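# Seat the hose connector fully onto the tap

## Task

Slide the hose connector onto the tap until it is fully home, and make sure the pipe frame is still upright afterwards.

## Robot and tools

Robot: two arms, left_arm and right_arm. Each ends in a four-digit hand (index, middle, ring, thumb). The right arm has a right hand and the left arm its mirror-image left hand. A camera stand is fixed behind the arms. A loose object may get a short nudge from outside at times.

Frames. Scene frame: origin at table-top height, halfway between the nominal arm bases. +x points out over the table, +z up, and left_arm sits on the +y side. Calibrated bases: left_arm at (+0.007, +0.289, 0) m, quat_wxyz (+1.000, 0, 0, -0.015); right_arm at (+0.002, -0.295, 0) m, quat_wxyz (+1.000, 0, 0, -0.012). Each arm reports its hand pose, velocities and targets in its own base frame. Fixed cameras and the table use the scene frame. Reported positions can be a few cm off, more at long reach.

Hand point axes (right hand): +z runs along straight fingers toward the tips, +x across the palm away from the thumb, +y out of the palm face. The palm face is at y = -0.062. Straight fingertips end about 0.12 m beyond the hand point in z. On the left hand, +x points toward the thumb. A rigid mast behind the wrist on the palm side (x +0.05 to +0.10, z -0.16 to -0.11, out to y +0.06; x sign flipped on the left) can strike things.

execute_actions(actions, cameras). actions is a list of actions. Each action is a table of 1 to 15 rows, and each row lasts one 1/30 s control step. One action takes 0.5 s, and if the table is shorter its final row is held to the end. Every row has 48 numbers in [-1, 1] covering both arms, even if only one moves:
- 1-6: left_arm dx, dy, dz, rx, ry, rz
- 7-22: the left hand's 16 motor slots
- 23-24: left current_limit, speed
- 25-30: right_arm dx, dy, dz, rx, ry, rz
- 31-46: the right hand's 16 slots
- 47-48: right current_limit, speed

Pose numbers are an offset, not a pose. They are measured along that arm's own base axes from its Hand target as it stood when the action began. Every row in an action is counted from that same start, and a new action or call starts from the new Hand target, so sending the same offset again moves further. Scale: 1.0 equals 0.6 m of translation or 180 degrees of rotation. rx, ry, rz form one rotation vector, turning about the Hand target position. A translation longer than 1.0 is shortened along its direction. The controller limits commanded orientation to 40 degrees from the measured one.

The hand often stops short of its target. Waiting does not help. An all-zero action re-requests the target, and any leftover gap can be sent as a further offset. The elbow sags under load, so command higher if needed. Very small moves may not start. To stop pushing into something, send the target back past the hand point.

Hand slots. Only the first 4 of a hand's 16 slots are used: grasp numbers a, b, c, d, each from -1 to +1. The other 12 must be exactly 0, or the row is rejected. All four at 0 gives an open hand.
- a curls index and middle at their outer joints.
- b bends all three fingers at the knuckle.
- c brings the thumb across in front of the palm and moves the index toward it.
- d curls the ring finger.
Example: (0, 0.75, 0.75, 0) puts the index and middle tips near y +0.049, z -0.035 and the thumb tip near (-0.015, +0.051, -0.067). These numbers are targets, not "no change". To hold a grip or leave a hand alone, resend its previous grasp numbers.

current_limit maps -1 to +1 onto 0 to 550 mA (floor 11 mA). speed sets motor goal speed to (speed+1)/2 of 8.5 rad/s. Both start at +0.4 and -0.6, and the last values sent stay in force.

A finger pushes only while its goal lies past the object's surface. A motor at 495 mA or more builds up time, and after 5 s it shuts off (overload) for 10 s. If an arm is stopped, hand commands sent during the stop are discarded.

cameras: a list of names, ["all"], or []. If omitted, you get images only when actions is empty. Available names: cam_head_left, cam_head_right, cam_high, cam_low, cam_left_wrist, cam_right_wrist, all 896x504. Any unknown name voids the call.

Results, per arm:
- end_effector_position (m) and end_effector_quat_wxyz, in the base frame.
- Hand target: the last commanded pose after clipping, which the next offsets start from.
- Joint positions, velocities ("within noise" when still) and torques. Torques include the arm's own weight, and numbers 3 and 4 wrap at ±28 N m.
- hand_goal, hand_measured, hand_current_ma (positive pushes toward -1) and hand_state, one per motor: moving, goal, blocked or overload.
- hand_current_limit and hand_speed.
- step readings of position during motion, and motor temperatures.
A MOTOR HOT line appears at 85 °C. At 100 °C that arm goes limp for 30-60 s or longer. Holding loads, stretching out or pushing toward unreachable poses all heat the motors.

zoom_image(camera, region): a closer look at the newest image from one camera. region is [x0, y0, x1, y1] in pixels, at most 504 by 504.

read_manual(section): returns licence text only.

finished_scene(scene=1): ends the scene for good. The goal must still hold without the robot touching anything.

Time passes while you reason, and the robot holds its last command meanwhile.

Avoid:
- dropping things or releasing parts that are still moving
- slamming into anything, or striking fixed or heavy objects
- hard pushes
- anything leaving the table
- contact or pressing between the two arms or hands
- knocking over the pipe frame
- arm stops
Smooth, low-effort motion is preferred.

Each tool is called after "Emit:" as name(argument=value, ...), one argument or row to a line, values as JSON.

## Session

Emit:
execute_actions(
  actions=[],
)

Scene clock: 0.00 s.
left_arm: end_effector_position=(+0.2864, +0.4175, +0.1311) hand_goal=(+0.754, +0.000, +0.576, +0.696, +0.754, +0.000, +0.576, +0.696, +0.754, +0.000, +0.576, +0.696, +0.714, +0.678, +0.226, +0.168) hand_measured=(+0.754, +0.000, +0.576, +0.696, +0.754, +0.000, +0.576, +0.696, +0.754, +0.000, +0.576, +0.696, +0.714, +0.678, +0.226, +0.168) hand_current_ma=(+0, +0, +0, +0, +0, +0, +0, +0, +0, +0, +0, +0, +0, +0, +0, +0) hand_state=(goal, goal, goal, goal, goal, goal, goal, goal, goal, goal, goal, goal, goal, goal, goal, goal) hand_current_limit=0.40 hand_speed=-0.60 end_effector_quat_wxyz=(-0.096, +0.197, +0.974, -0.066) | right_arm: end_effector_position=(+0.4726, -0.1556, +0.4099) hand_goal=(+0.754, +0.000, +0.576, +0.696, +0.754, +0.000, +0.576, +0.696, +0.754, +0.000, +0.576, +0.696, +0.714, +0.678, +0.226, +0.168) hand_measured=(+0.754, +0.000, +0.576, +0.696, +0.754, +0.000, +0.576, +0.696, +0.754, +0.000, +0.576, +0.696, +0.714, +0.678, +0.226, +0.168) hand_current_ma=(+0, +0, +0, +0, +0, +0, +0, +0, +0, +0, +0, +0, +0, +0, +0, +0) hand_state=(goal, goal, goal, goal, goal, goal, goal, goal, goal, goal, goal, goal, goal, goal, goal, goal) hand_current_limit=0.40 hand_speed=-0.60 end_effector_quat_wxyz=(+0.398, +0.610, +0.197, +0.657)
Joint positions: left_arm=[0.838 1.65 1.33 -1.463 -0.098 -0.345] | right_arm=[-0.141 1.15 0.639 0.692 0.09 0.698]
Joint velocities: within noise
Joint torques (N m): no reading
Motor temperatures (°C): left_arm=[28 34 31 29 28 33] | right_arm=[28 31 31 31 28 30]
Heat: left arm: hottest shoulder 34 °C; right arm: hottest shoulder 31 °C.
Hand target: left_arm +0.2930, +0.4249, +0.1456; -0.087, +0.196, +0.975, -0.051 | right_arm +0.4743, -0.1559, +0.4274; +0.403, +0.597, +0.192, +0.667

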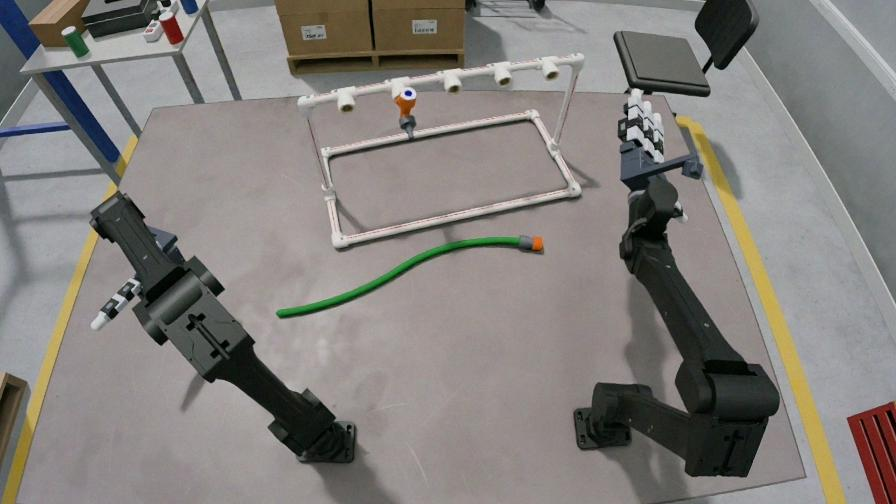

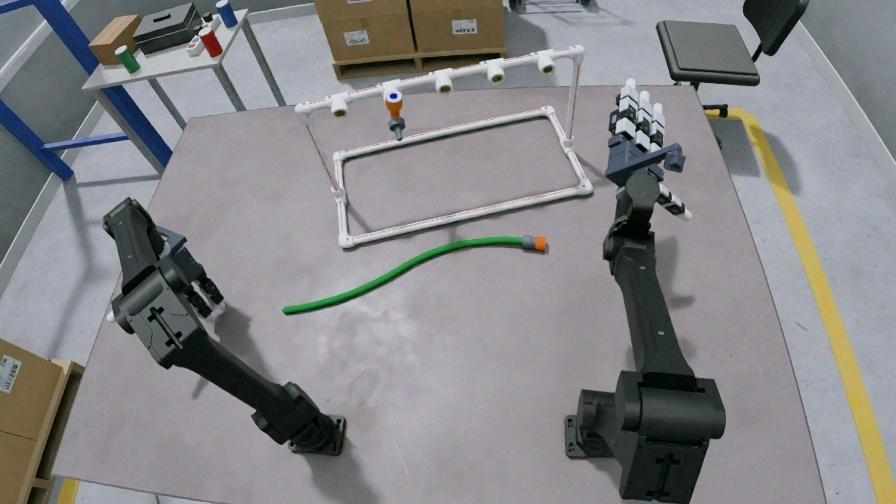

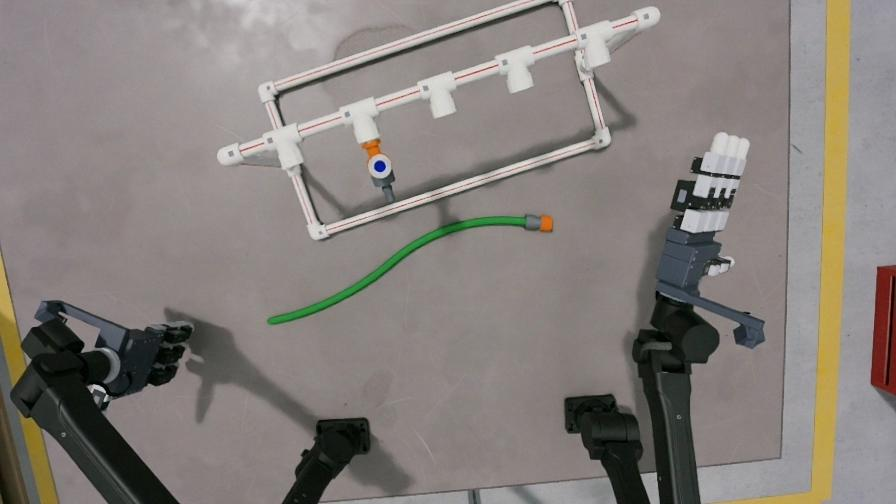

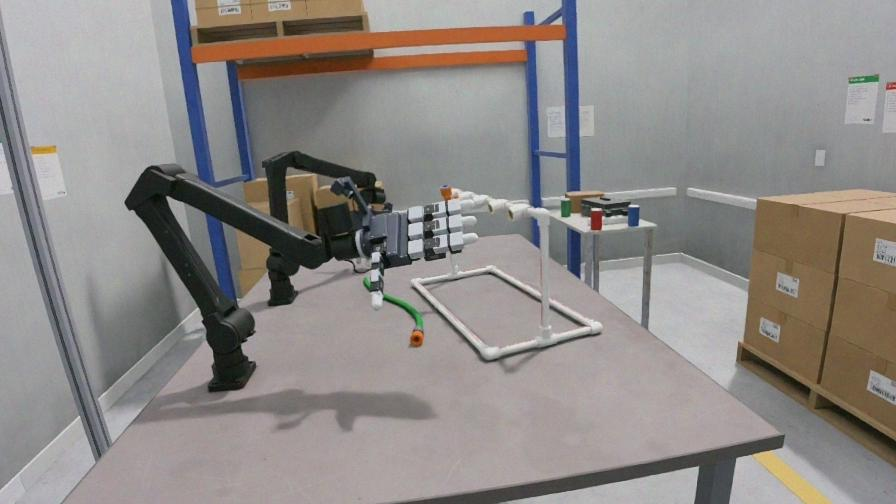

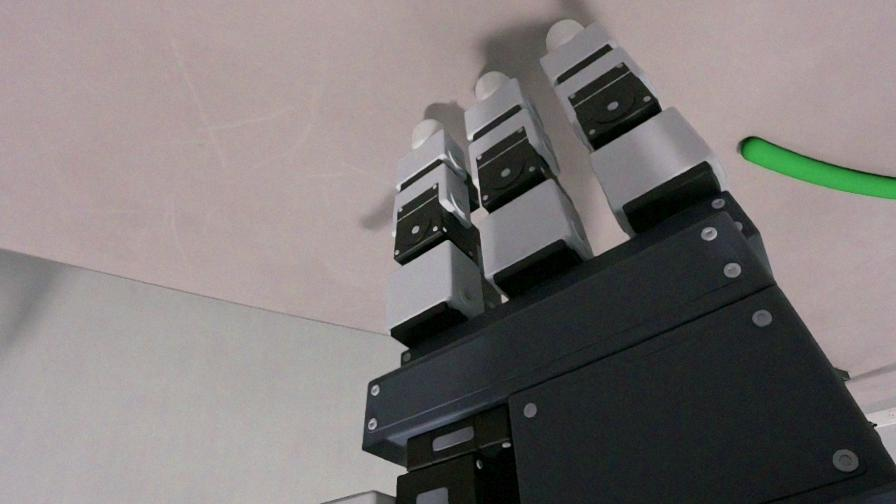

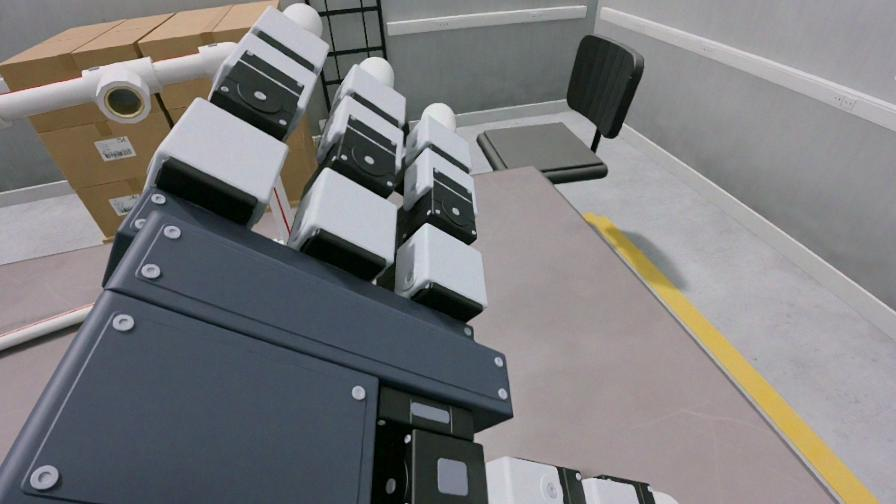

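Emit:
zoom_image(
  camera="cam_high",
  region=[300, 80, 460, 230],
)

Emit:
zoom_image(
  camera="cam_high",
  region=[480, 180, 580, 260],
)

Emit:
zoom_image(
  camera="cam_head_left",
  region=[350, 60, 470, 160],
)

Emit:
zoom_image(
  camera="cam_low",
  region=[340, 160, 620, 380],
)

Scaled by 3.150.

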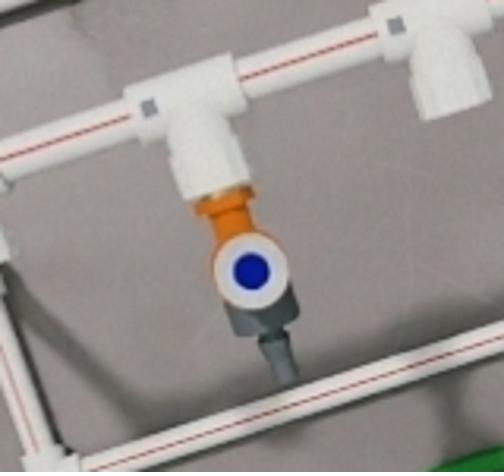

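Scaled by 5.040.

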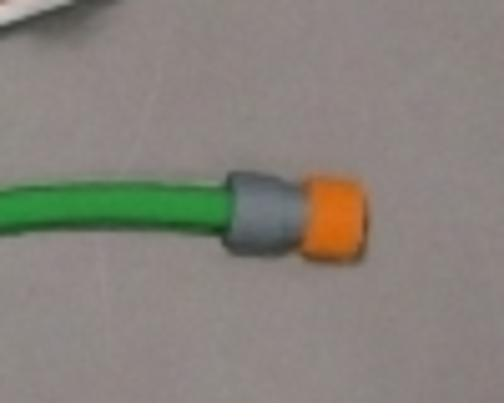

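Scaled by 4.200.

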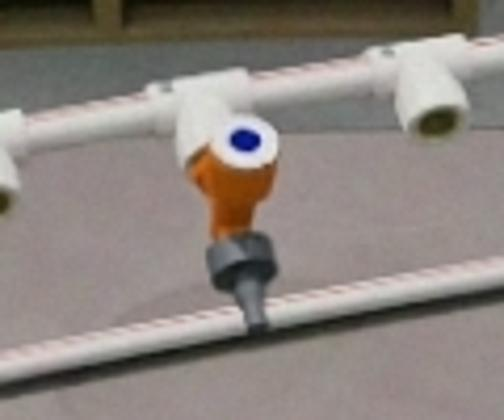

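Scaled by 1.800.

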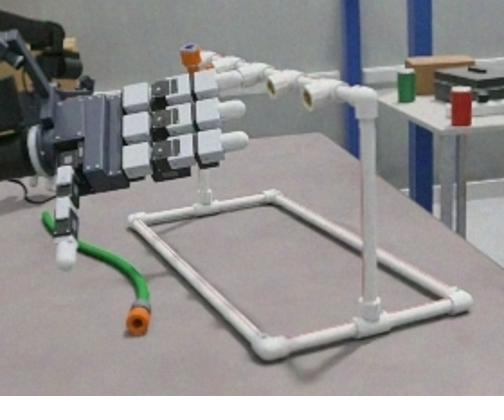

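Emit:
execute_actions(
  actions=[
    [[0.0892,-0.1308,0.0907,0,0,-0.0395,0,0,0.75,0,0,0,0,0,0,0,0,0,0,0,0,0,0.4,-0.6,-0.0598,-0.1385,0,0,0,-0.0578,0,0,0,0,0,0,0,0,0,0,0,0,0,0,0,0,0.4,-0.6]],
    [[0.0582,-0.1488,0.1,0,0,-0.0395,0,0,0.75,0,0,0,0,0,0,0,0,0,0,0,0,0,0.4,-0.6,-0.084,-0.1253,0,0,0,-0.0578,0,0,0,0,0,0,0,0,0,0,0,0,0,0,0,0,0.4,-0.6]],
    [[0.024,-0.1487,0.1,0,0,-0.0395,0,0,0.75,0,0,0,0,0,0,0,0,0,0,0,0,0,0.4,-0.6,-0.1052,-0.1082,0,0,0,-0.0578,0,0,0,0,0,0,0,0,0,0,0,0,0,0,0,0,0.4,-0.6]],
    [[0.0112,-0.1497,0.0667,0,0,-0.0395,0,0,0.75,0,0,0,0,0,0,0,0,0,0,0,0,0,0.4,-0.6,-0.1228,-0.0873,0,0,0,-0.0578,0,0,0,0,0,0,0,0,0,0,0,0,0,0,0,0,0.4,-0.6]],
    [[-0.0042,-0.142,0.0333,0,0,-0.0395,0,0,0.75,0,0,0,0,0,0,0,0,0,0,0,0,0,0.4,-0.6,-0.1368,-0.0638,0,0,0,-0.0578,0,0,0,0,0,0,0,0,0,0,0,0,0,0,0,0,0.4,-0.6]],
  ],
  cameras=["cam_low", "cam_high"],
)

Scene clock: 623.00 s.
left_arm: end_effector_position=(+0.3919, -0.0055, +0.3461) hand_goal=(+0.488, +0.000, +0.168, +0.700, +0.750, +0.000, +0.580, +0.926, +0.938, +0.000, +0.580, +0.700, -0.564, +0.680, +0.042, +0.058) hand_measured=(+0.490, +0.000, +0.172, +0.698, +0.748, +0.000, +0.578, +0.924, +0.934, +0.000, +0.578, +0.698, -0.564, +0.678, +0.040, +0.058) hand_current_ma=(+1, +0, +1, -1, +0, +0, -1, -1, -1, +0, -1, -1, +0, -1, -1, +0) hand_state=(goal, goal, goal, goal, goal, goal, goal, goal, goal, goal, goal, goal, goal, goal, goal, goal) hand_current_limit=0.40 hand_speed=-0.60 end_effector_quat_wxyz=(+0.028, +0.500, +0.864, +0.051) | right_arm: end_effector_position=(+0.1675, -0.4684, +0.4099) hand_goal=(+0.750, +0.000, +0.580, +0.700, +0.750, +0.000, +0.580, +0.700, +0.750, +0.000, +0.580, +0.700, +0.710, +0.680, +0.230, +0.170) hand_measured=(+0.760, +0.002, +0.580, +0.698, +0.762, +0.002, +0.580, +0.698, +0.760, +0.002, +0.580, +0.698, +0.718, +0.678, +0.230, +0.168) hand_current_ma=(+56, +7, +3, -10, +60, +7, +3, -11, +48, +8, +3, -10, +39, -14, -4, -10) hand_state=(goal, goal, goal, goal, goal, goal, goal, goal, goal, goal, goal, goal, goal, goal, goal, goal) hand_current_limit=0.40 hand_speed=-0.60 end_effector_quat_wxyz=(+0.646, +0.634, -0.091, +0.415)
Joint positions: left_arm=[-0.242 1.184 1.382 -1.688 -0.083 -0.76] | right_arm=[-1.05 1.15 0.639 0.692 0.092 0.698]
Joint torques (N m): left_arm=[0.73 -7.59 14.99 0.38 -0.14 -0.2] | right_arm=[-0.56 -6.83 10.76 2.18 -0.09 -0.09]
Motor temperatures (°C): left_arm=[27 38 44 27 28 27] | right_arm=[27 30 47 29 24 25]
Heat: left arm: hottest elbow 44 °C; right arm: hottest elbow 47 °C.
Hand target: left_arm +0.4000, -0.0071, +0.3799; -0.099, +0.484, +0.869, -0.022 | right_arm +0.1692, -0.4699, +0.4273; +0.654, +0.621, -0.090, +0.423
Off the commanded pose: left_arm 0.035 m, 17 deg | right_arm 0.018 m, 2 deg.
joint sent to its limit (left arm) — joint 4 (wrist pitch), lower limit. The joint targets are off in orientation, not in position.
Step readings (end_effector_position of left_arm | right_arm):
0: (+0.2864, +0.4175, +0.1311) | (+0.4726, -0.1556, +0.4099)
1: (+0.2867, +0.4172, +0.1310) | (+0.4725, -0.1559, +0.4099)
2: (+0.2878, +0.4148, +0.1315) | (+0.4715, -0.1589, +0.4099)
4: (+0.2929, +0.4022, +0.1358) | (+0.4664, -0.1728, +0.4099)
8: (+0.3225, +0.3607, +0.1568) | (+0.4458, -0.2192, +0.4097)
15: (+0.3381, +0.3305, +0.1756) | (+0.4359, -0.2395, +0.4099)
16: (+0.3373, +0.3304, +0.1756) | (+0.4359, -0.2395, +0.4099)
17: (+0.3365, +0.3283, +0.1761) | (+0.4348, -0.2416, +0.4099)
19: (+0.3367, +0.3157, +0.1807) | (+0.4278, -0.2537, +0.4099)
23: (+0.3548, +0.2713, +0.2022) | (+0.3991, -0.2958, +0.4097)
30: (+0.3716, +0.2462, +0.2361) | (+0.3855, -0.3142, +0.4099)
31: (+0.3716, +0.2467, +0.2369) | (+0.3854, -0.3144, +0.4099)
32: (+0.3720, +0.2455, +0.2379) | (+0.3840, -0.3162, +0.4099)
34: (+0.3761, +0.2352, +0.2448) | (+0.3749, -0.3268, +0.4099)
38: (+0.3896, +0.1893, +0.2748) | (+0.3391, -0.3630, +0.4097)
45: (+0.3865, +0.1634, +0.3030) | (+0.3224, -0.3787, +0.4099)
46: (+0.3865, +0.1634, +0.3026) | (+0.3223, -0.3788, +0.4099)
47: (+0.3868, +0.1620, +0.3030) | (+0.3206, -0.3803, +0.4099)
49: (+0.3906, +0.1478, +0.3062) | (+0.3097, -0.3892, +0.4099)
53: (+0.3984, +0.0957, +0.3192) | (+0.2682, -0.4182, +0.4097)
60: (+0.3938, +0.0765, +0.3314) | (+0.2488, -0.4306, +0.4099)
61: (+0.3936, +0.0764, +0.3313) | (+0.2487, -0.4307, +0.4099)
62: (+0.3936, +0.0750, +0.3316) | (+0.2467, -0.4319, +0.4099)
64: (+0.3946, +0.0595, +0.3334) | (+0.2343, -0.4387, +0.4099)
68: (+0.3943, +0.0089, +0.3376) | (+0.1882, -0.4597, +0.4097)
75: (+0.3926, -0.0066, +0.3448) | (+0.1670, -0.4685, +0.4099)
Images, in order (width x height): cam_high 896x504, cam_low 896x504.

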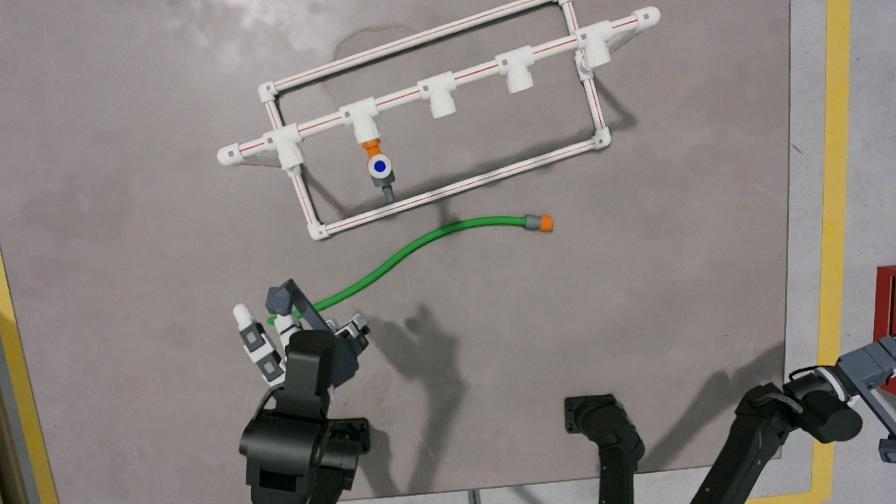

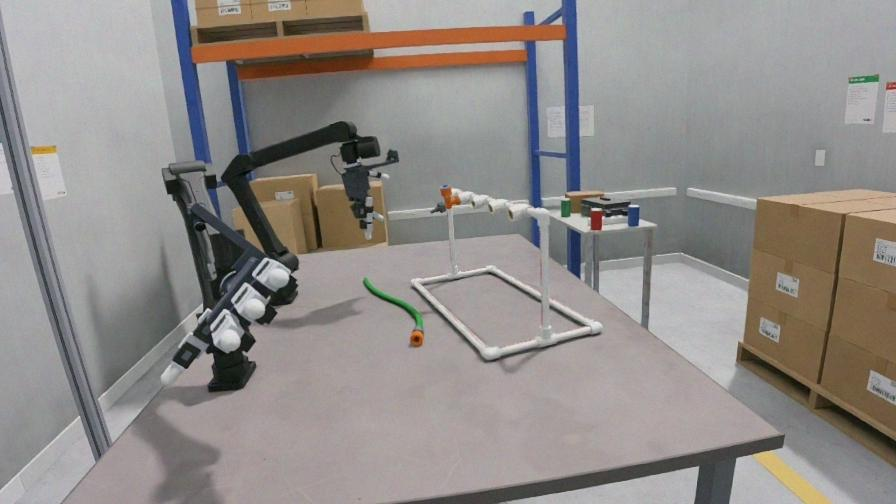

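Emit:
zoom_image(
  camera="cam_low",
  region=[420, 170, 500, 230],
)

Emit:
zoom_image(
  camera="cam_high",
  region=[340, 90, 420, 210],
)

Scaled by 6.300.

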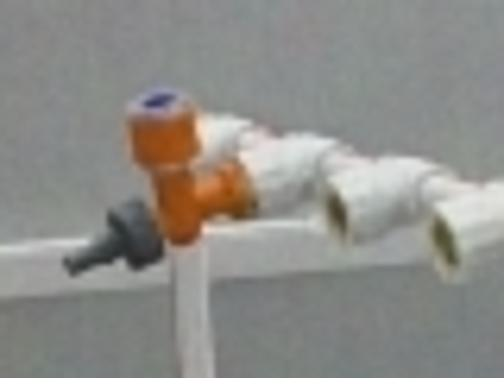

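Scaled by 4.200.

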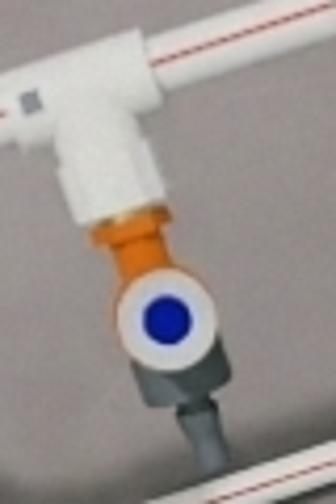

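Emit:
zoom_image(
  camera="cam_low",
  region=[426, 180, 466, 215],
)

Emit:
execute_actions(
  actions=[],
  cameras=["cam_head_left", "cam_head_right", "cam_left_wrist"],
)

Emit:
zoom_image(
  camera="cam_head_left",
  region=[380, 70, 440, 150],
)

Emit:
zoom_image(
  camera="cam_head_right",
  region=[365, 75, 425, 155],
)

Scaled by 12.600.

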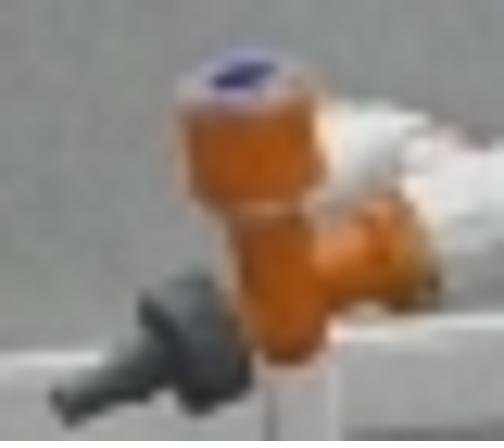

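Scene clock: 643.03 s.
left_arm: end_effector_position=(+0.3918, -0.0054, +0.3461) hand_goal=(+0.488, +0.000, +0.168, +0.700, +0.750, +0.000, +0.580, +0.926, +0.938, +0.000, +0.580, +0.700, -0.564, +0.680, +0.042, +0.058) hand_measured=(+0.490, +0.000, +0.172, +0.698, +0.748, +0.000, +0.578, +0.924, +0.934, +0.000, +0.578, +0.698, -0.564, +0.678, +0.040, +0.058) hand_current_ma=(+1, +0, +1, -1, +0, +0, -1, -1, -1, +0, -1, -1, +0, -1, -1, +0) hand_state=(goal, goal, goal, goal, goal, goal, goal, goal, goal, goal, goal, goal, goal, goal, goal, goal) hand_current_limit=0.40 hand_speed=-0.60 end_effector_quat_wxyz=(+0.028, +0.500, +0.864, +0.051) | right_arm: end_effector_position=(+0.1675, -0.4684, +0.4099) hand_goal=(+0.750, +0.000, +0.580, +0.700, +0.750, +0.000, +0.580, +0.700, +0.750, +0.000, +0.580, +0.700, +0.710, +0.680, +0.230, +0.170) hand_measured=(+0.760, +0.002, +0.580, +0.698, +0.762, +0.002, +0.580, +0.698, +0.760, +0.002, +0.580, +0.698, +0.718, +0.678, +0.230, +0.168) hand_current_ma=(+56, +7, +3, -10, +60, +7, +3, -11, +48, +8, +3, -10, +39, -14, -4, -10) hand_state=(goal, goal, goal, goal, goal, goal, goal, goal, goal, goal, goal, goal, goal, goal, goal, goal) hand_current_limit=0.40 hand_speed=-0.60 end_effector_quat_wxyz=(+0.646, +0.634, -0.091, +0.415)
Joint positions: left_arm=[-0.242 1.184 1.382 -1.688 -0.083 -0.761] | right_arm=[-1.05 1.15 0.639 0.692 0.092 0.698]
Joint velocities: within noise
Joint torques (N m): left_arm=[0.5 -7.47 15.04 0.35 -0.17 -0.2] | right_arm=[-0.62 -6.77 10.76 2.18 -0.09 -0.09]
Motor temperatures (°C): left_arm=[27 36 44 27 28 27] | right_arm=[27 30 47 29 24 25]
Heat: left arm: hottest elbow 44 °C; right arm: hottest elbow 47 °C.
Hand target: left_arm +0.4000, -0.0071, +0.3799; -0.099, +0.484, +0.869, -0.022 | right_arm +0.1692, -0.4699, +0.4273; +0.654, +0.621, -0.090, +0.423
Off the commanded pose: left_arm 0.035 m, 17 deg | right_arm 0.018 m, 2 deg.
camera_calibration:
cam_left_wrist: T_world_to_cam=[[-0.13723, -0.989405, -0.0473809, 0.02933], [-0.770614, 0.0765854, 0.632684, 0.0395938], [-0.622352, 0.123336, -0.772959, 0.640444], [0, 0, 0, 1]] pos_world=[0.433118, -0.0530026, 0.471376]
Images, in order (width x height): cam_head_left 896x504, cam_head_right 896x504, cam_left_wrist 896x504.

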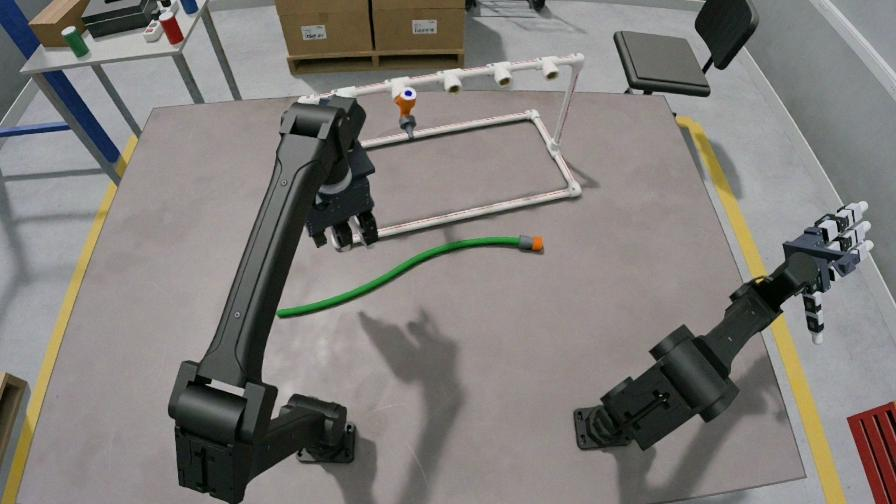

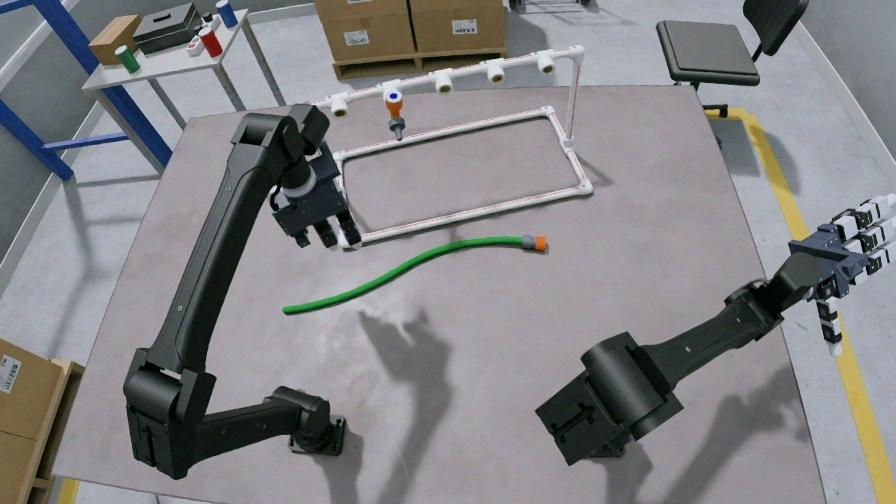

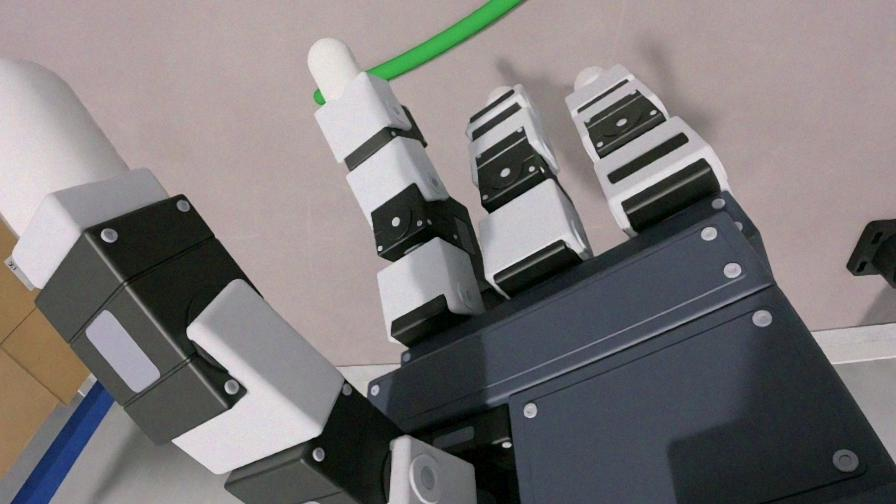

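Scaled by 6.300.

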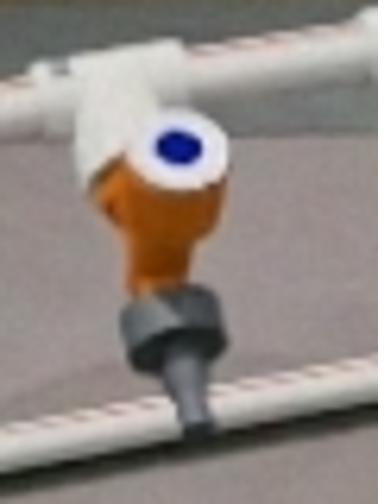

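Scaled by 6.300.

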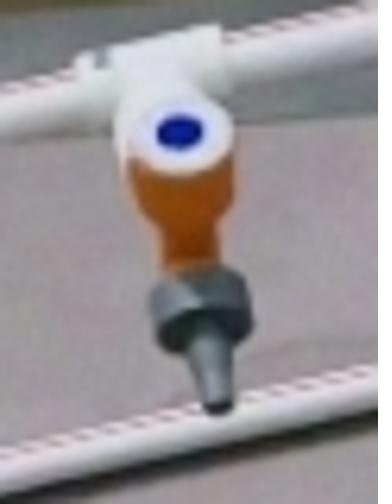

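Emit:
execute_actions(
  actions=[
    [[0.0094,-0.1235,-0.075,-0.0086,-0.0139,-0.0415,0,0,0.75,0.4,0,0,0,0,0,0,0,0,0,0,0,0,0.4,-0.6,0,0,0,0,0,0,0,0,0,0,0,0,0,0,0,0,0,0,0,0,0,0,0.4,-0.6]],
    [[0.0094,-0.1235,-0.075,-0.0086,-0.0139,-0.0415,0,0,0.75,0.4,0,0,0,0,0,0,0,0,0,0,0,0,0.4,-0.6,0,0,0,0,0,0,0,0,0,0,0,0,0,0,0,0,0,0,0,0,0,0,0.4,-0.6]],
    [[0.0094,-0.1235,-0.075,-0.0086,-0.0139,-0.0415,0,0,0.75,0.4,0,0,0,0,0,0,0,0,0,0,0,0,0.4,-0.6,0,0,0,0,0,0,0,0,0,0,0,0,0,0,0,0,0,0,0,0,0,0,0.4,-0.6]],
    [[0.0094,-0.1235,-0.075,-0.0086,-0.0139,-0.0415,0,0,0.75,0.4,0,0,0,0,0,0,0,0,0,0,0,0,0.4,-0.6,0,0,0,0,0,0,0,0,0,0,0,0,0,0,0,0,0,0,0,0,0,0,0.4,-0.6]],
  ],
  cameras=["cam_high", "cam_left_wrist"],
)

Scene clock: 816.40 s.
left_arm: end_effector_position=(+0.4105, -0.2970, +0.1826) hand_goal=(+0.528, +0.000, +0.128, +0.700, +0.830, +0.000, +0.580, +0.926, +0.758, +0.000, -0.060, +0.260, -0.564, +0.680, +0.042, +0.058) hand_measured=(+0.530, +0.000, +0.132, +0.698, +0.826, +0.000, +0.578, +0.924, +0.758, +0.000, -0.056, +0.264, -0.564, +0.678, +0.040, +0.058) hand_current_ma=(+1, +0, +2, -1, -1, +0, -1, -1, +0, +0, +2, +1, +0, +0, -1, +0) hand_state=(goal, goal, goal, goal, goal, goal, goal, goal, goal, goal, goal, goal, goal, goal, goal, goal) hand_current_limit=0.40 hand_speed=-0.60 end_effector_quat_wxyz=(-0.025, +0.695, +0.719, -0.001) | right_arm: end_effector_position=(+0.1675, -0.4684, +0.4099) hand_goal=(+0.750, +0.000, +0.580, +0.700, +0.750, +0.000, +0.580, +0.700, +0.750, +0.000, +0.580, +0.700, +0.710, +0.680, +0.230, +0.170) hand_measured=(+0.760, +0.002, +0.580, +0.698, +0.762, +0.002, +0.580, +0.698, +0.760, +0.002, +0.580, +0.698, +0.718, +0.678, +0.230, +0.168) hand_current_ma=(+56, +7, +3, -10, +60, +7, +3, -11, +48, +8, +3, -10, +39, -14, -4, -10) hand_state=(goal, goal, goal, goal, goal, goal, goal, goal, goal, goal, goal, goal, goal, goal, goal, goal) hand_current_limit=0.40 hand_speed=-0.60 end_effector_quat_wxyz=(+0.646, +0.634, -0.091, +0.415)
Joint positions: left_arm=[-0.778 1.589 1.389 -1.42 0.002 -0.811] | right_arm=[-1.05 1.15 0.639 0.692 0.092 0.698]
Joint torques (N m): left_arm=[1.32 -12.4 11.58 0.61 -0.23 0.08] | right_arm=[-0.56 -6.83 10.76 2.17 -0.09 -0.09]
Motor temperatures (°C): left_arm=[27 33 50 27 28 27] | right_arm=[27 30 48 28 24 25]
Heat: left arm: hottest elbow 50 °C; right arm: hottest elbow 48 °C.
Hand target: left_arm +0.4226, -0.3035, +0.2001; +0.000, +0.696, +0.718, +0.000 | right_arm +0.1692, -0.4699, +0.4273; +0.654, +0.621, -0.090, +0.423
Off the commanded pose: left_arm 0.022 m, 3 deg | right_arm 0.018 m, 2 deg.
Step readings (end_effector_position of left_arm | right_arm):
0: (+0.3918, -0.0054, +0.3461) | (+0.1675, -0.4684, +0.4099)
1: (+0.3918, -0.0057, +0.3461) | (+0.1675, -0.4684, +0.4099)
2: (+0.3917, -0.0086, +0.3453) | (+0.1675, -0.4684, +0.4099)
4: (+0.3920, -0.0220, +0.3420) | (+0.1675, -0.4684, +0.4099)
8: (+0.3936, -0.0666, +0.3246) | (+0.1675, -0.4684, +0.4099)
15: (+0.3985, -0.0810, +0.3064) | (+0.1675, -0.4684, +0.4099)
16: (+0.3984, -0.0810, +0.3064) | (+0.1675, -0.4684, +0.4099)
17: (+0.3979, -0.0827, +0.3057) | (+0.1675, -0.4684, +0.4099)
19: (+0.3969, -0.0939, +0.3013) | (+0.1675, -0.4684, +0.4099)
23: (+0.3951, -0.1344, +0.2776) | (+0.1675, -0.4684, +0.4099)
30: (+0.3973, -0.1513, +0.2532) | (+0.1675, -0.4684, +0.4099)
31: (+0.3973, -0.1513, +0.2533) | (+0.1675, -0.4684, +0.4099)
32: (+0.3984, -0.1529, +0.2537) | (+0.1675, -0.4684, +0.4099)
34: (+0.4015, -0.1640, +0.2526) | (+0.1675, -0.4684, +0.4099)
38: (+0.4016, -0.2035, +0.2412) | (+0.1675, -0.4684, +0.4099)
45: (+0.4017, -0.2237, +0.2216) | (+0.1675, -0.4684, +0.4099)
46: (+0.4021, -0.2240, +0.2213) | (+0.1675, -0.4684, +0.4099)
47: (+0.4043, -0.2260, +0.2215) | (+0.1675, -0.4684, +0.4099)
49: (+0.4109, -0.2381, +0.2204) | (+0.1675, -0.4684, +0.4099)
53: (+0.4124, -0.2766, +0.2064) | (+0.1675, -0.4684, +0.4099)
60: (+0.4099, -0.2973, +0.1826) | (+0.1675, -0.4684, +0.4099)
camera_calibration:
cam_left_wrist: T_world_to_cam=[[-0.585887, -0.810108, 0.0214524, -0.0394931], [-0.540697, 0.410488, 0.734266, 0.165999], [-0.603641, 0.418598, -0.678523, 0.624319], [0, 0, 0, 1]] pos_world=[0.443481, -0.361473, 0.302574]
Images, in order (width x height): cam_high 896x504, cam_left_wrist 896x504.

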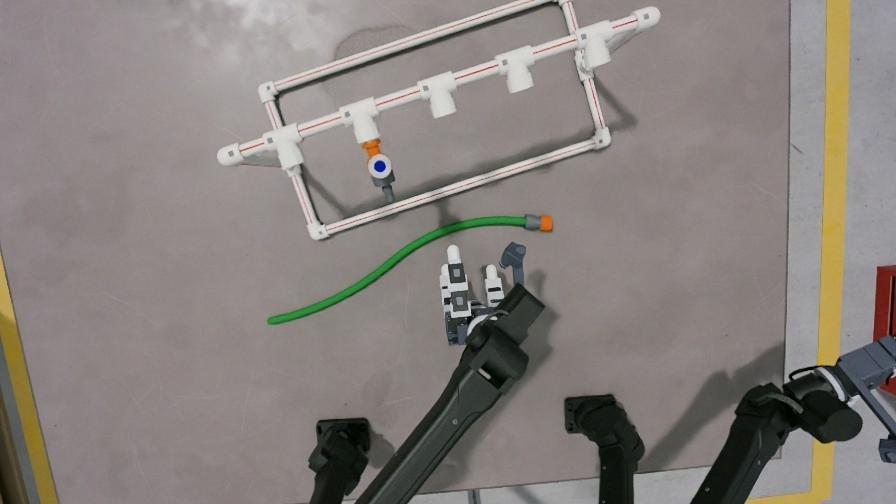

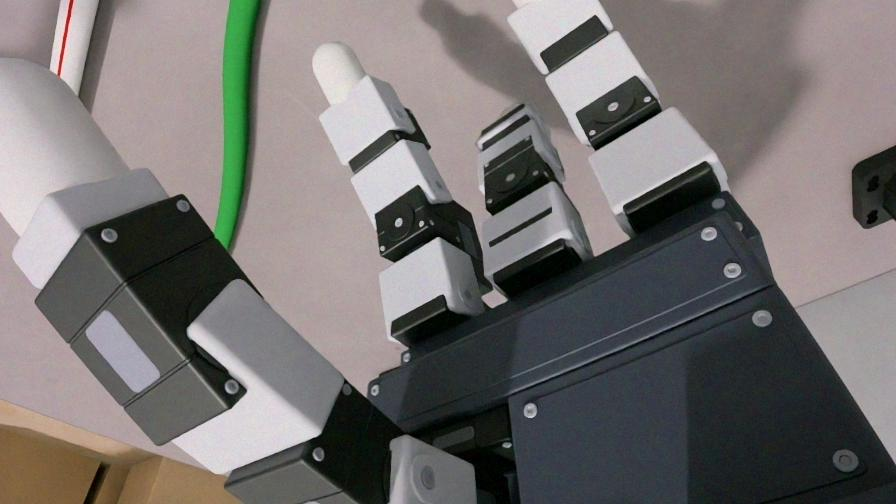

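Emit:
execute_actions(
  actions=[
    [[0.115,0.0016,-0.0044,0,0,0,0,0,0.75,0.4,0,0,0,0,0,0,0,0,0,0,0,0,0.4,-0.6,0,0,0,0,0,0,0,0,0,0,0,0,0,0,0,0,0,0,0,0,0,0,0.4,-0.6]],
    [[0.115,0.0016,-0.0044,0,0,0,0,0,0.75,0.4,0,0,0,0,0,0,0,0,0,0,0,0,0.4,-0.6,0,0,0,0,0,0,0,0,0,0,0,0,0,0,0,0,0,0,0,0,0,0,0.4,-0.6]],
    [[0.115,0.0016,-0.0044,0,0,0,0,0,0.75,0.4,0,0,0,0,0,0,0,0,0,0,0,0,0.4,-0.6,0,0,0,0,0,0,0,0,0,0,0,0,0,0,0,0,0,0,0,0,0,0,0.4,-0.6]],
  ],
  cameras=["cam_high", "cam_low", "cam_left_wrist"],
)

Scene clock: 830.40 s.
left_arm: end_effector_position=(+0.6143, -0.2877, +0.1633) hand_goal=(+0.528, +0.000, +0.128, +0.700, +0.830, +0.000, +0.580, +0.926, +0.758, +0.000, -0.060, +0.260, -0.564, +0.680, +0.042, +0.058) hand_measured=(+0.532, +0.000, +0.132, +0.698, +0.828, +0.000, +0.578, +0.924, +0.758, +0.000, -0.056, +0.264, -0.564, +0.678, +0.040, +0.058) hand_current_ma=(+1, +0, +2, -1, -1, +0, -1, -1, +0, +0, +2, +1, +0, +0, -1, +0) hand_state=(goal, goal, goal, goal, goal, goal, goal, goal, goal, goal, goal, goal, goal, goal, goal, goal) hand_current_limit=0.40 hand_speed=-0.60 end_effector_quat_wxyz=(-0.027, +0.689, +0.724, -0.005) | right_arm: end_effector_position=(+0.1675, -0.4684, +0.4099) hand_goal=(+0.750, +0.000, +0.580, +0.700, +0.750, +0.000, +0.580, +0.700, +0.750, +0.000, +0.580, +0.700, +0.710, +0.680, +0.230, +0.170) hand_measured=(+0.760, +0.002, +0.580, +0.698, +0.762, +0.002, +0.580, +0.698, +0.760, +0.002, +0.580, +0.698, +0.718, +0.678, +0.230, +0.168) hand_current_ma=(+56, +7, +3, -10, +60, +7, +3, -11, +48, +8, +3, -10, +39, -14, -4, -10) hand_state=(goal, goal, goal, goal, goal, goal, goal, goal, goal, goal, goal, goal, goal, goal, goal, goal) hand_current_limit=0.40 hand_speed=-0.60 end_effector_quat_wxyz=(+0.646, +0.634, -0.091, +0.415)
Joint positions: left_arm=[-0.535 2.027 1.956 -1.555 -0.003 -0.585] | right_arm=[-1.05 1.15 0.639 0.692 0.092 0.698]
Joint torques (N m): left_arm=[0.56 -18.32 14.64 0.02 -0.05 0.13] | right_arm=[-0.62 -6.83 10.76 2.19 -0.09 -0.09]
Heat: left arm: hottest elbow 50 °C; right arm: hottest elbow 48 °C.
Hand target: left_arm +0.6295, -0.3007, +0.1919; +0.000, +0.696, +0.718, +0.000 | right_arm +0.1692, -0.4699, +0.4273; +0.654, +0.621, -0.090, +0.423
Off the commanded pose: left_arm 0.035 m, 3 deg | right_arm 0.018 m, 2 deg.
Step readings (end_effector_position of left_arm | right_arm):
0: (+0.4105, -0.2970, +0.1826) | (+0.1675, -0.4684, +0.4099)
1: (+0.4106, -0.2969, +0.1826) | (+0.1675, -0.4684, +0.4099)
2: (+0.4128, -0.2954, +0.1822) | (+0.1675, -0.4684, +0.4099)
4: (+0.4211, -0.2955, +0.1817) | (+0.1675, -0.4684, +0.4099)
8: (+0.4556, -0.2890, +0.1773) | (+0.1675, -0.4684, +0.4099)
15: (+0.4744, -0.2816, +0.1653) | (+0.1675, -0.4684, +0.4099)
16: (+0.4745, -0.2819, +0.1652) | (+0.1675, -0.4684, +0.4099)
17: (+0.4765, -0.2828, +0.1663) | (+0.1675, -0.4684, +0.4099)
19: (+0.4873, -0.2893, +0.1704) | (+0.1675, -0.4684, +0.4099)
23: (+0.5244, -0.2958, +0.1769) | (+0.1675, -0.4684, +0.4099)
30: (+0.5435, -0.2846, +0.1658) | (+0.1675, -0.4684, +0.4099)
31: (+0.5434, -0.2847, +0.1647) | (+0.1675, -0.4684, +0.4099)
32: (+0.5453, -0.2855, +0.1642) | (+0.1675, -0.4684, +0.4099)
34: (+0.5572, -0.2913, +0.1664) | (+0.1675, -0.4684, +0.4099)
38: (+0.5927, -0.2985, +0.1709) | (+0.1675, -0.4684, +0.4099)
45: (+0.6123, -0.2863, +0.1621) | (+0.1675, -0.4684, +0.4099)
camera_calibration:
cam_left_wrist: T_world_to_cam=[[-0.571918, -0.819819, 0.0284133, 0.0753417], [-0.540656, 0.402767, 0.738559, 0.283596], [-0.616928, 0.407033, -0.67359, 0.73437], [0, 0, 0, 1]] pos_world=[0.649471, -0.351369, 0.283071]
Images, in order (width x height): cam_high 896x504, cam_low 896x504, cam_left_wrist 896x504.

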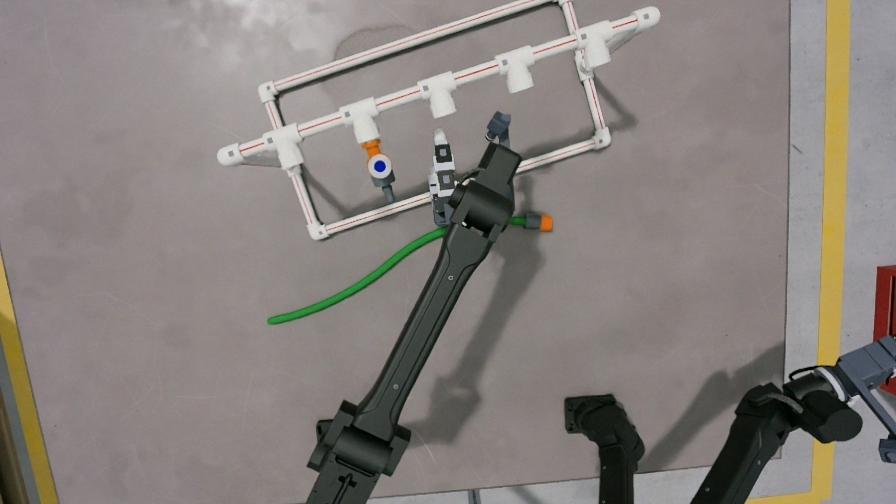

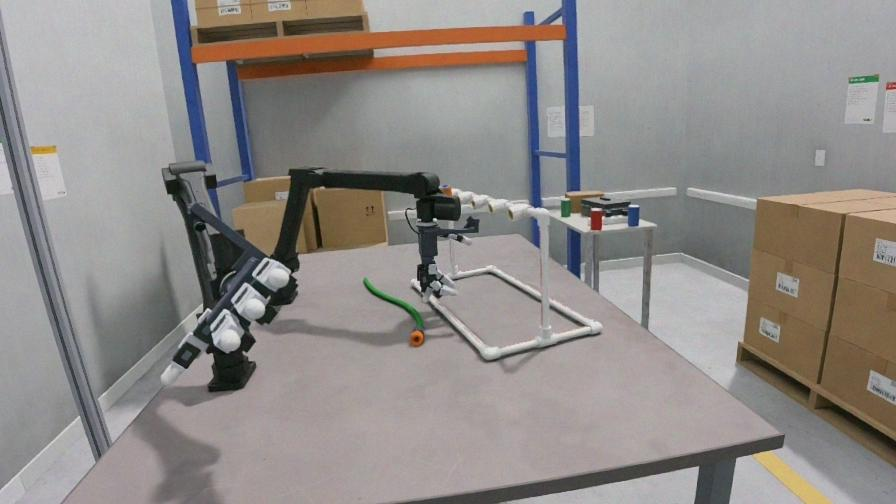

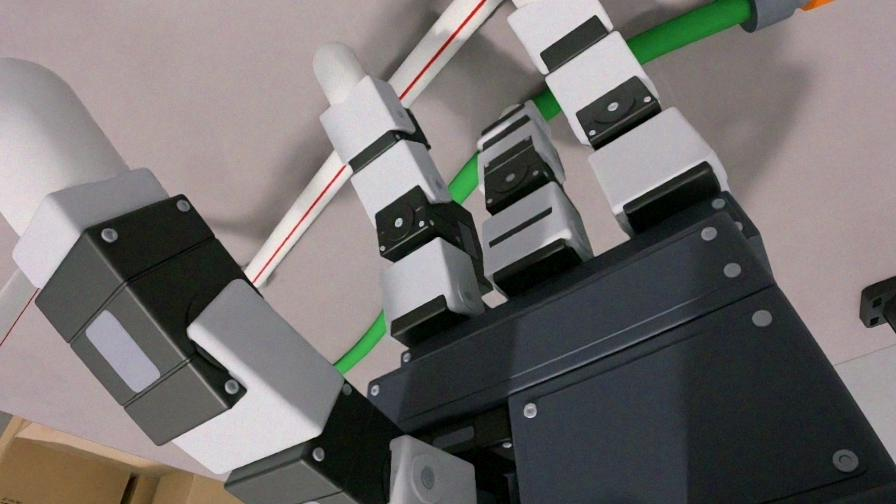

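Emit:
execute_actions(
  actions=[
    [[0.013,0,-0.02,0,0,0,0,0,0.75,0.4,0,0,0,0,0,0,0,0,0,0,0,0,0.4,-0.6,0,0,0,0,0,0,0,0,0,0,0,0,0,0,0,0,0,0,0,0,0,0,0.4,-0.6]],
    [[0.0,0,-0.02,0,0,0,0,0,0.75,0.4,0,0,0,0,0,0,0,0,0,0,0,0,0.4,-0.6,0,0,0,0,0,0,0,0,0,0,0,0,0,0,0,0,0,0,0,0,0,0,0.4,-0.6]],
  ],
  cameras=["cam_left_wrist", "cam_low"],
)

Emit:
zoom_image(
  camera="cam_left_wrist",
  region=[350, 0, 650, 170],
)

Emit:
zoom_image(
  camera="cam_low",
  region=[360, 220, 500, 360],
)

Scene clock: 853.00 s.
left_arm: end_effector_position=(+0.6222, -0.2928, +0.1525) hand_goal=(+0.528, +0.000, +0.128, +0.700, +0.830, +0.000, +0.580, +0.926, +0.758, +0.000, -0.060, +0.260, -0.564, +0.680, +0.042, +0.058) hand_measured=(+0.532, +0.000, +0.132, +0.698, +0.828, +0.000, +0.578, +0.924, +0.758, +0.000, -0.056, +0.264, -0.564, +0.678, +0.040, +0.058) hand_current_ma=(+1, +0, +2, -1, -1, +0, -1, -1, +0, +0, +2, +1, +0, +0, -1, +0) hand_state=(goal, goal, goal, goal, goal, goal, goal, goal, goal, goal, goal, goal, goal, goal, goal, goal) hand_current_limit=0.40 hand_speed=-0.60 end_effector_quat_wxyz=(-0.024, +0.691, +0.722, -0.004) | right_arm: end_effector_position=(+0.1675, -0.4684, +0.4099) hand_goal=(+0.750, +0.000, +0.580, +0.700, +0.750, +0.000, +0.580, +0.700, +0.750, +0.000, +0.580, +0.700, +0.710, +0.680, +0.230, +0.170) hand_measured=(+0.760, +0.002, +0.580, +0.698, +0.762, +0.002, +0.580, +0.698, +0.760, +0.002, +0.580, +0.698, +0.718, +0.678, +0.230, +0.168) hand_current_ma=(+56, +7, +3, -10, +60, +7, +3, -11, +48, +8, +3, -10, +39, -14, -4, -10) hand_state=(goal, goal, goal, goal, goal, goal, goal, goal, goal, goal, goal, goal, goal, goal, goal, goal) hand_current_limit=0.40 hand_speed=-0.60 end_effector_quat_wxyz=(+0.646, +0.634, -0.091, +0.415)
Joint positions: left_arm=[-0.535 2.052 1.967 -1.534 -0.003 -0.579] | right_arm=[-1.05 1.15 0.639 0.692 0.092 0.698]
Joint torques (N m): left_arm=[0.85 -18.2 12.86 0.8 -0.04 0.13] | right_arm=[-0.62 -6.83 10.76 2.18 -0.09 -0.09]
Heat: left arm: hottest elbow 51 °C; right arm: hottest elbow 48 °C.
Hand target: left_arm +0.6374, -0.3008, +0.1680; +0.000, +0.696, +0.718, +0.000 | right_arm +0.1692, -0.4699, +0.4273; +0.654, +0.621, -0.090, +0.423
Off the commanded pose: left_arm 0.023 m, 3 deg | right_arm 0.018 m, 2 deg.
Step readings (end_effector_position of left_arm | right_arm):
0: (+0.6143, -0.2877, +0.1633) | (+0.1675, -0.4684, +0.4099)
1: (+0.6143, -0.2877, +0.1633) | (+0.1675, -0.4684, +0.4099)
2: (+0.6143, -0.2877, +0.1633) | (+0.1675, -0.4684, +0.4099)
4: (+0.6151, -0.2883, +0.1628) | (+0.1675, -0.4684, +0.4099)
8: (+0.6172, -0.2897, +0.1594) | (+0.1675, -0.4684, +0.4099)
15: (+0.6176, -0.2900, +0.1518) | (+0.1675, -0.4684, +0.4099)
16: (+0.6176, -0.2901, +0.1515) | (+0.1675, -0.4684, +0.4099)
17: (+0.6177, -0.2901, +0.1516) | (+0.1675, -0.4684, +0.4099)
19: (+0.6189, -0.2908, +0.1518) | (+0.1675, -0.4684, +0.4099)
23: (+0.6213, -0.2923, +0.1523) | (+0.1675, -0.4684, +0.4099)
30: (+0.6221, -0.2928, +0.1525) | (+0.1675, -0.4684, +0.4099)
camera_calibration:
cam_left_wrist: T_world_to_cam=[[-0.577392, -0.81598, 0.0281959, 0.0806098], [-0.5425, 0.409227, 0.73364, 0.301669], [-0.610174, 0.408302, -0.678953, 0.731063], [0, 0, 0, 1]] pos_world=[0.656274, -0.356169, 0.272769]
Images, in order (width x height): cam_low 896x504, cam_left_wrist 896x504.

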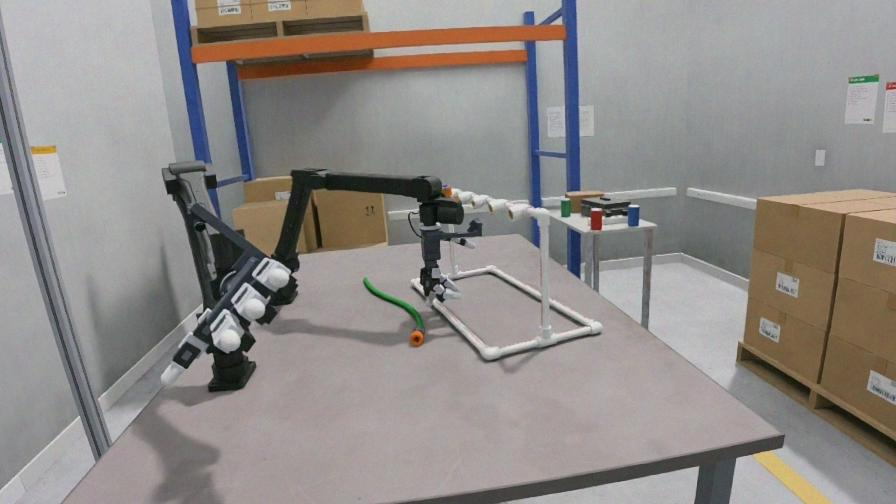

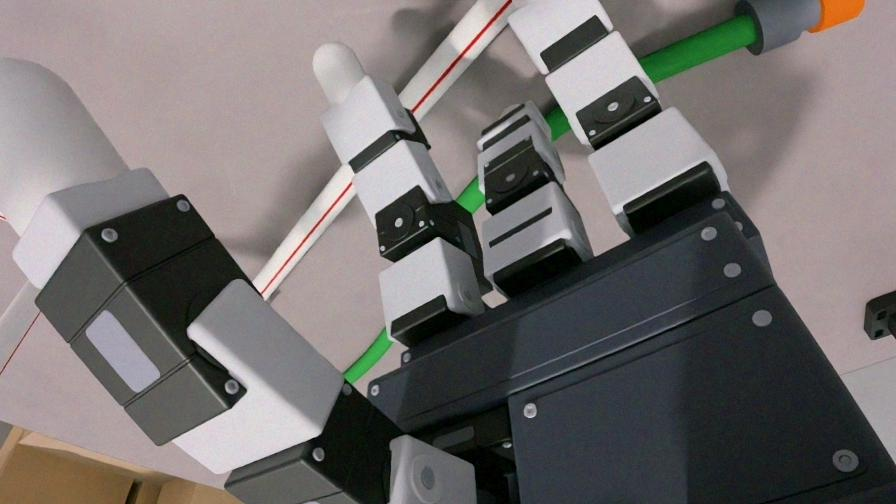

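Scaled by 1.680.

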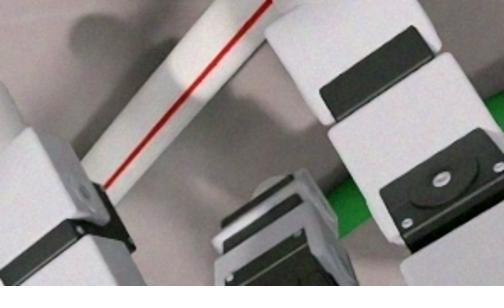

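Scaled by 3.600.

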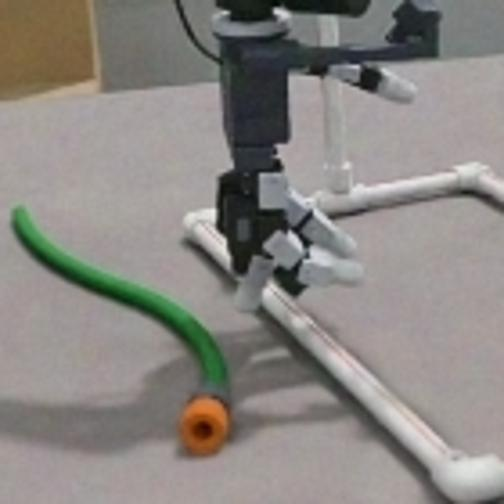

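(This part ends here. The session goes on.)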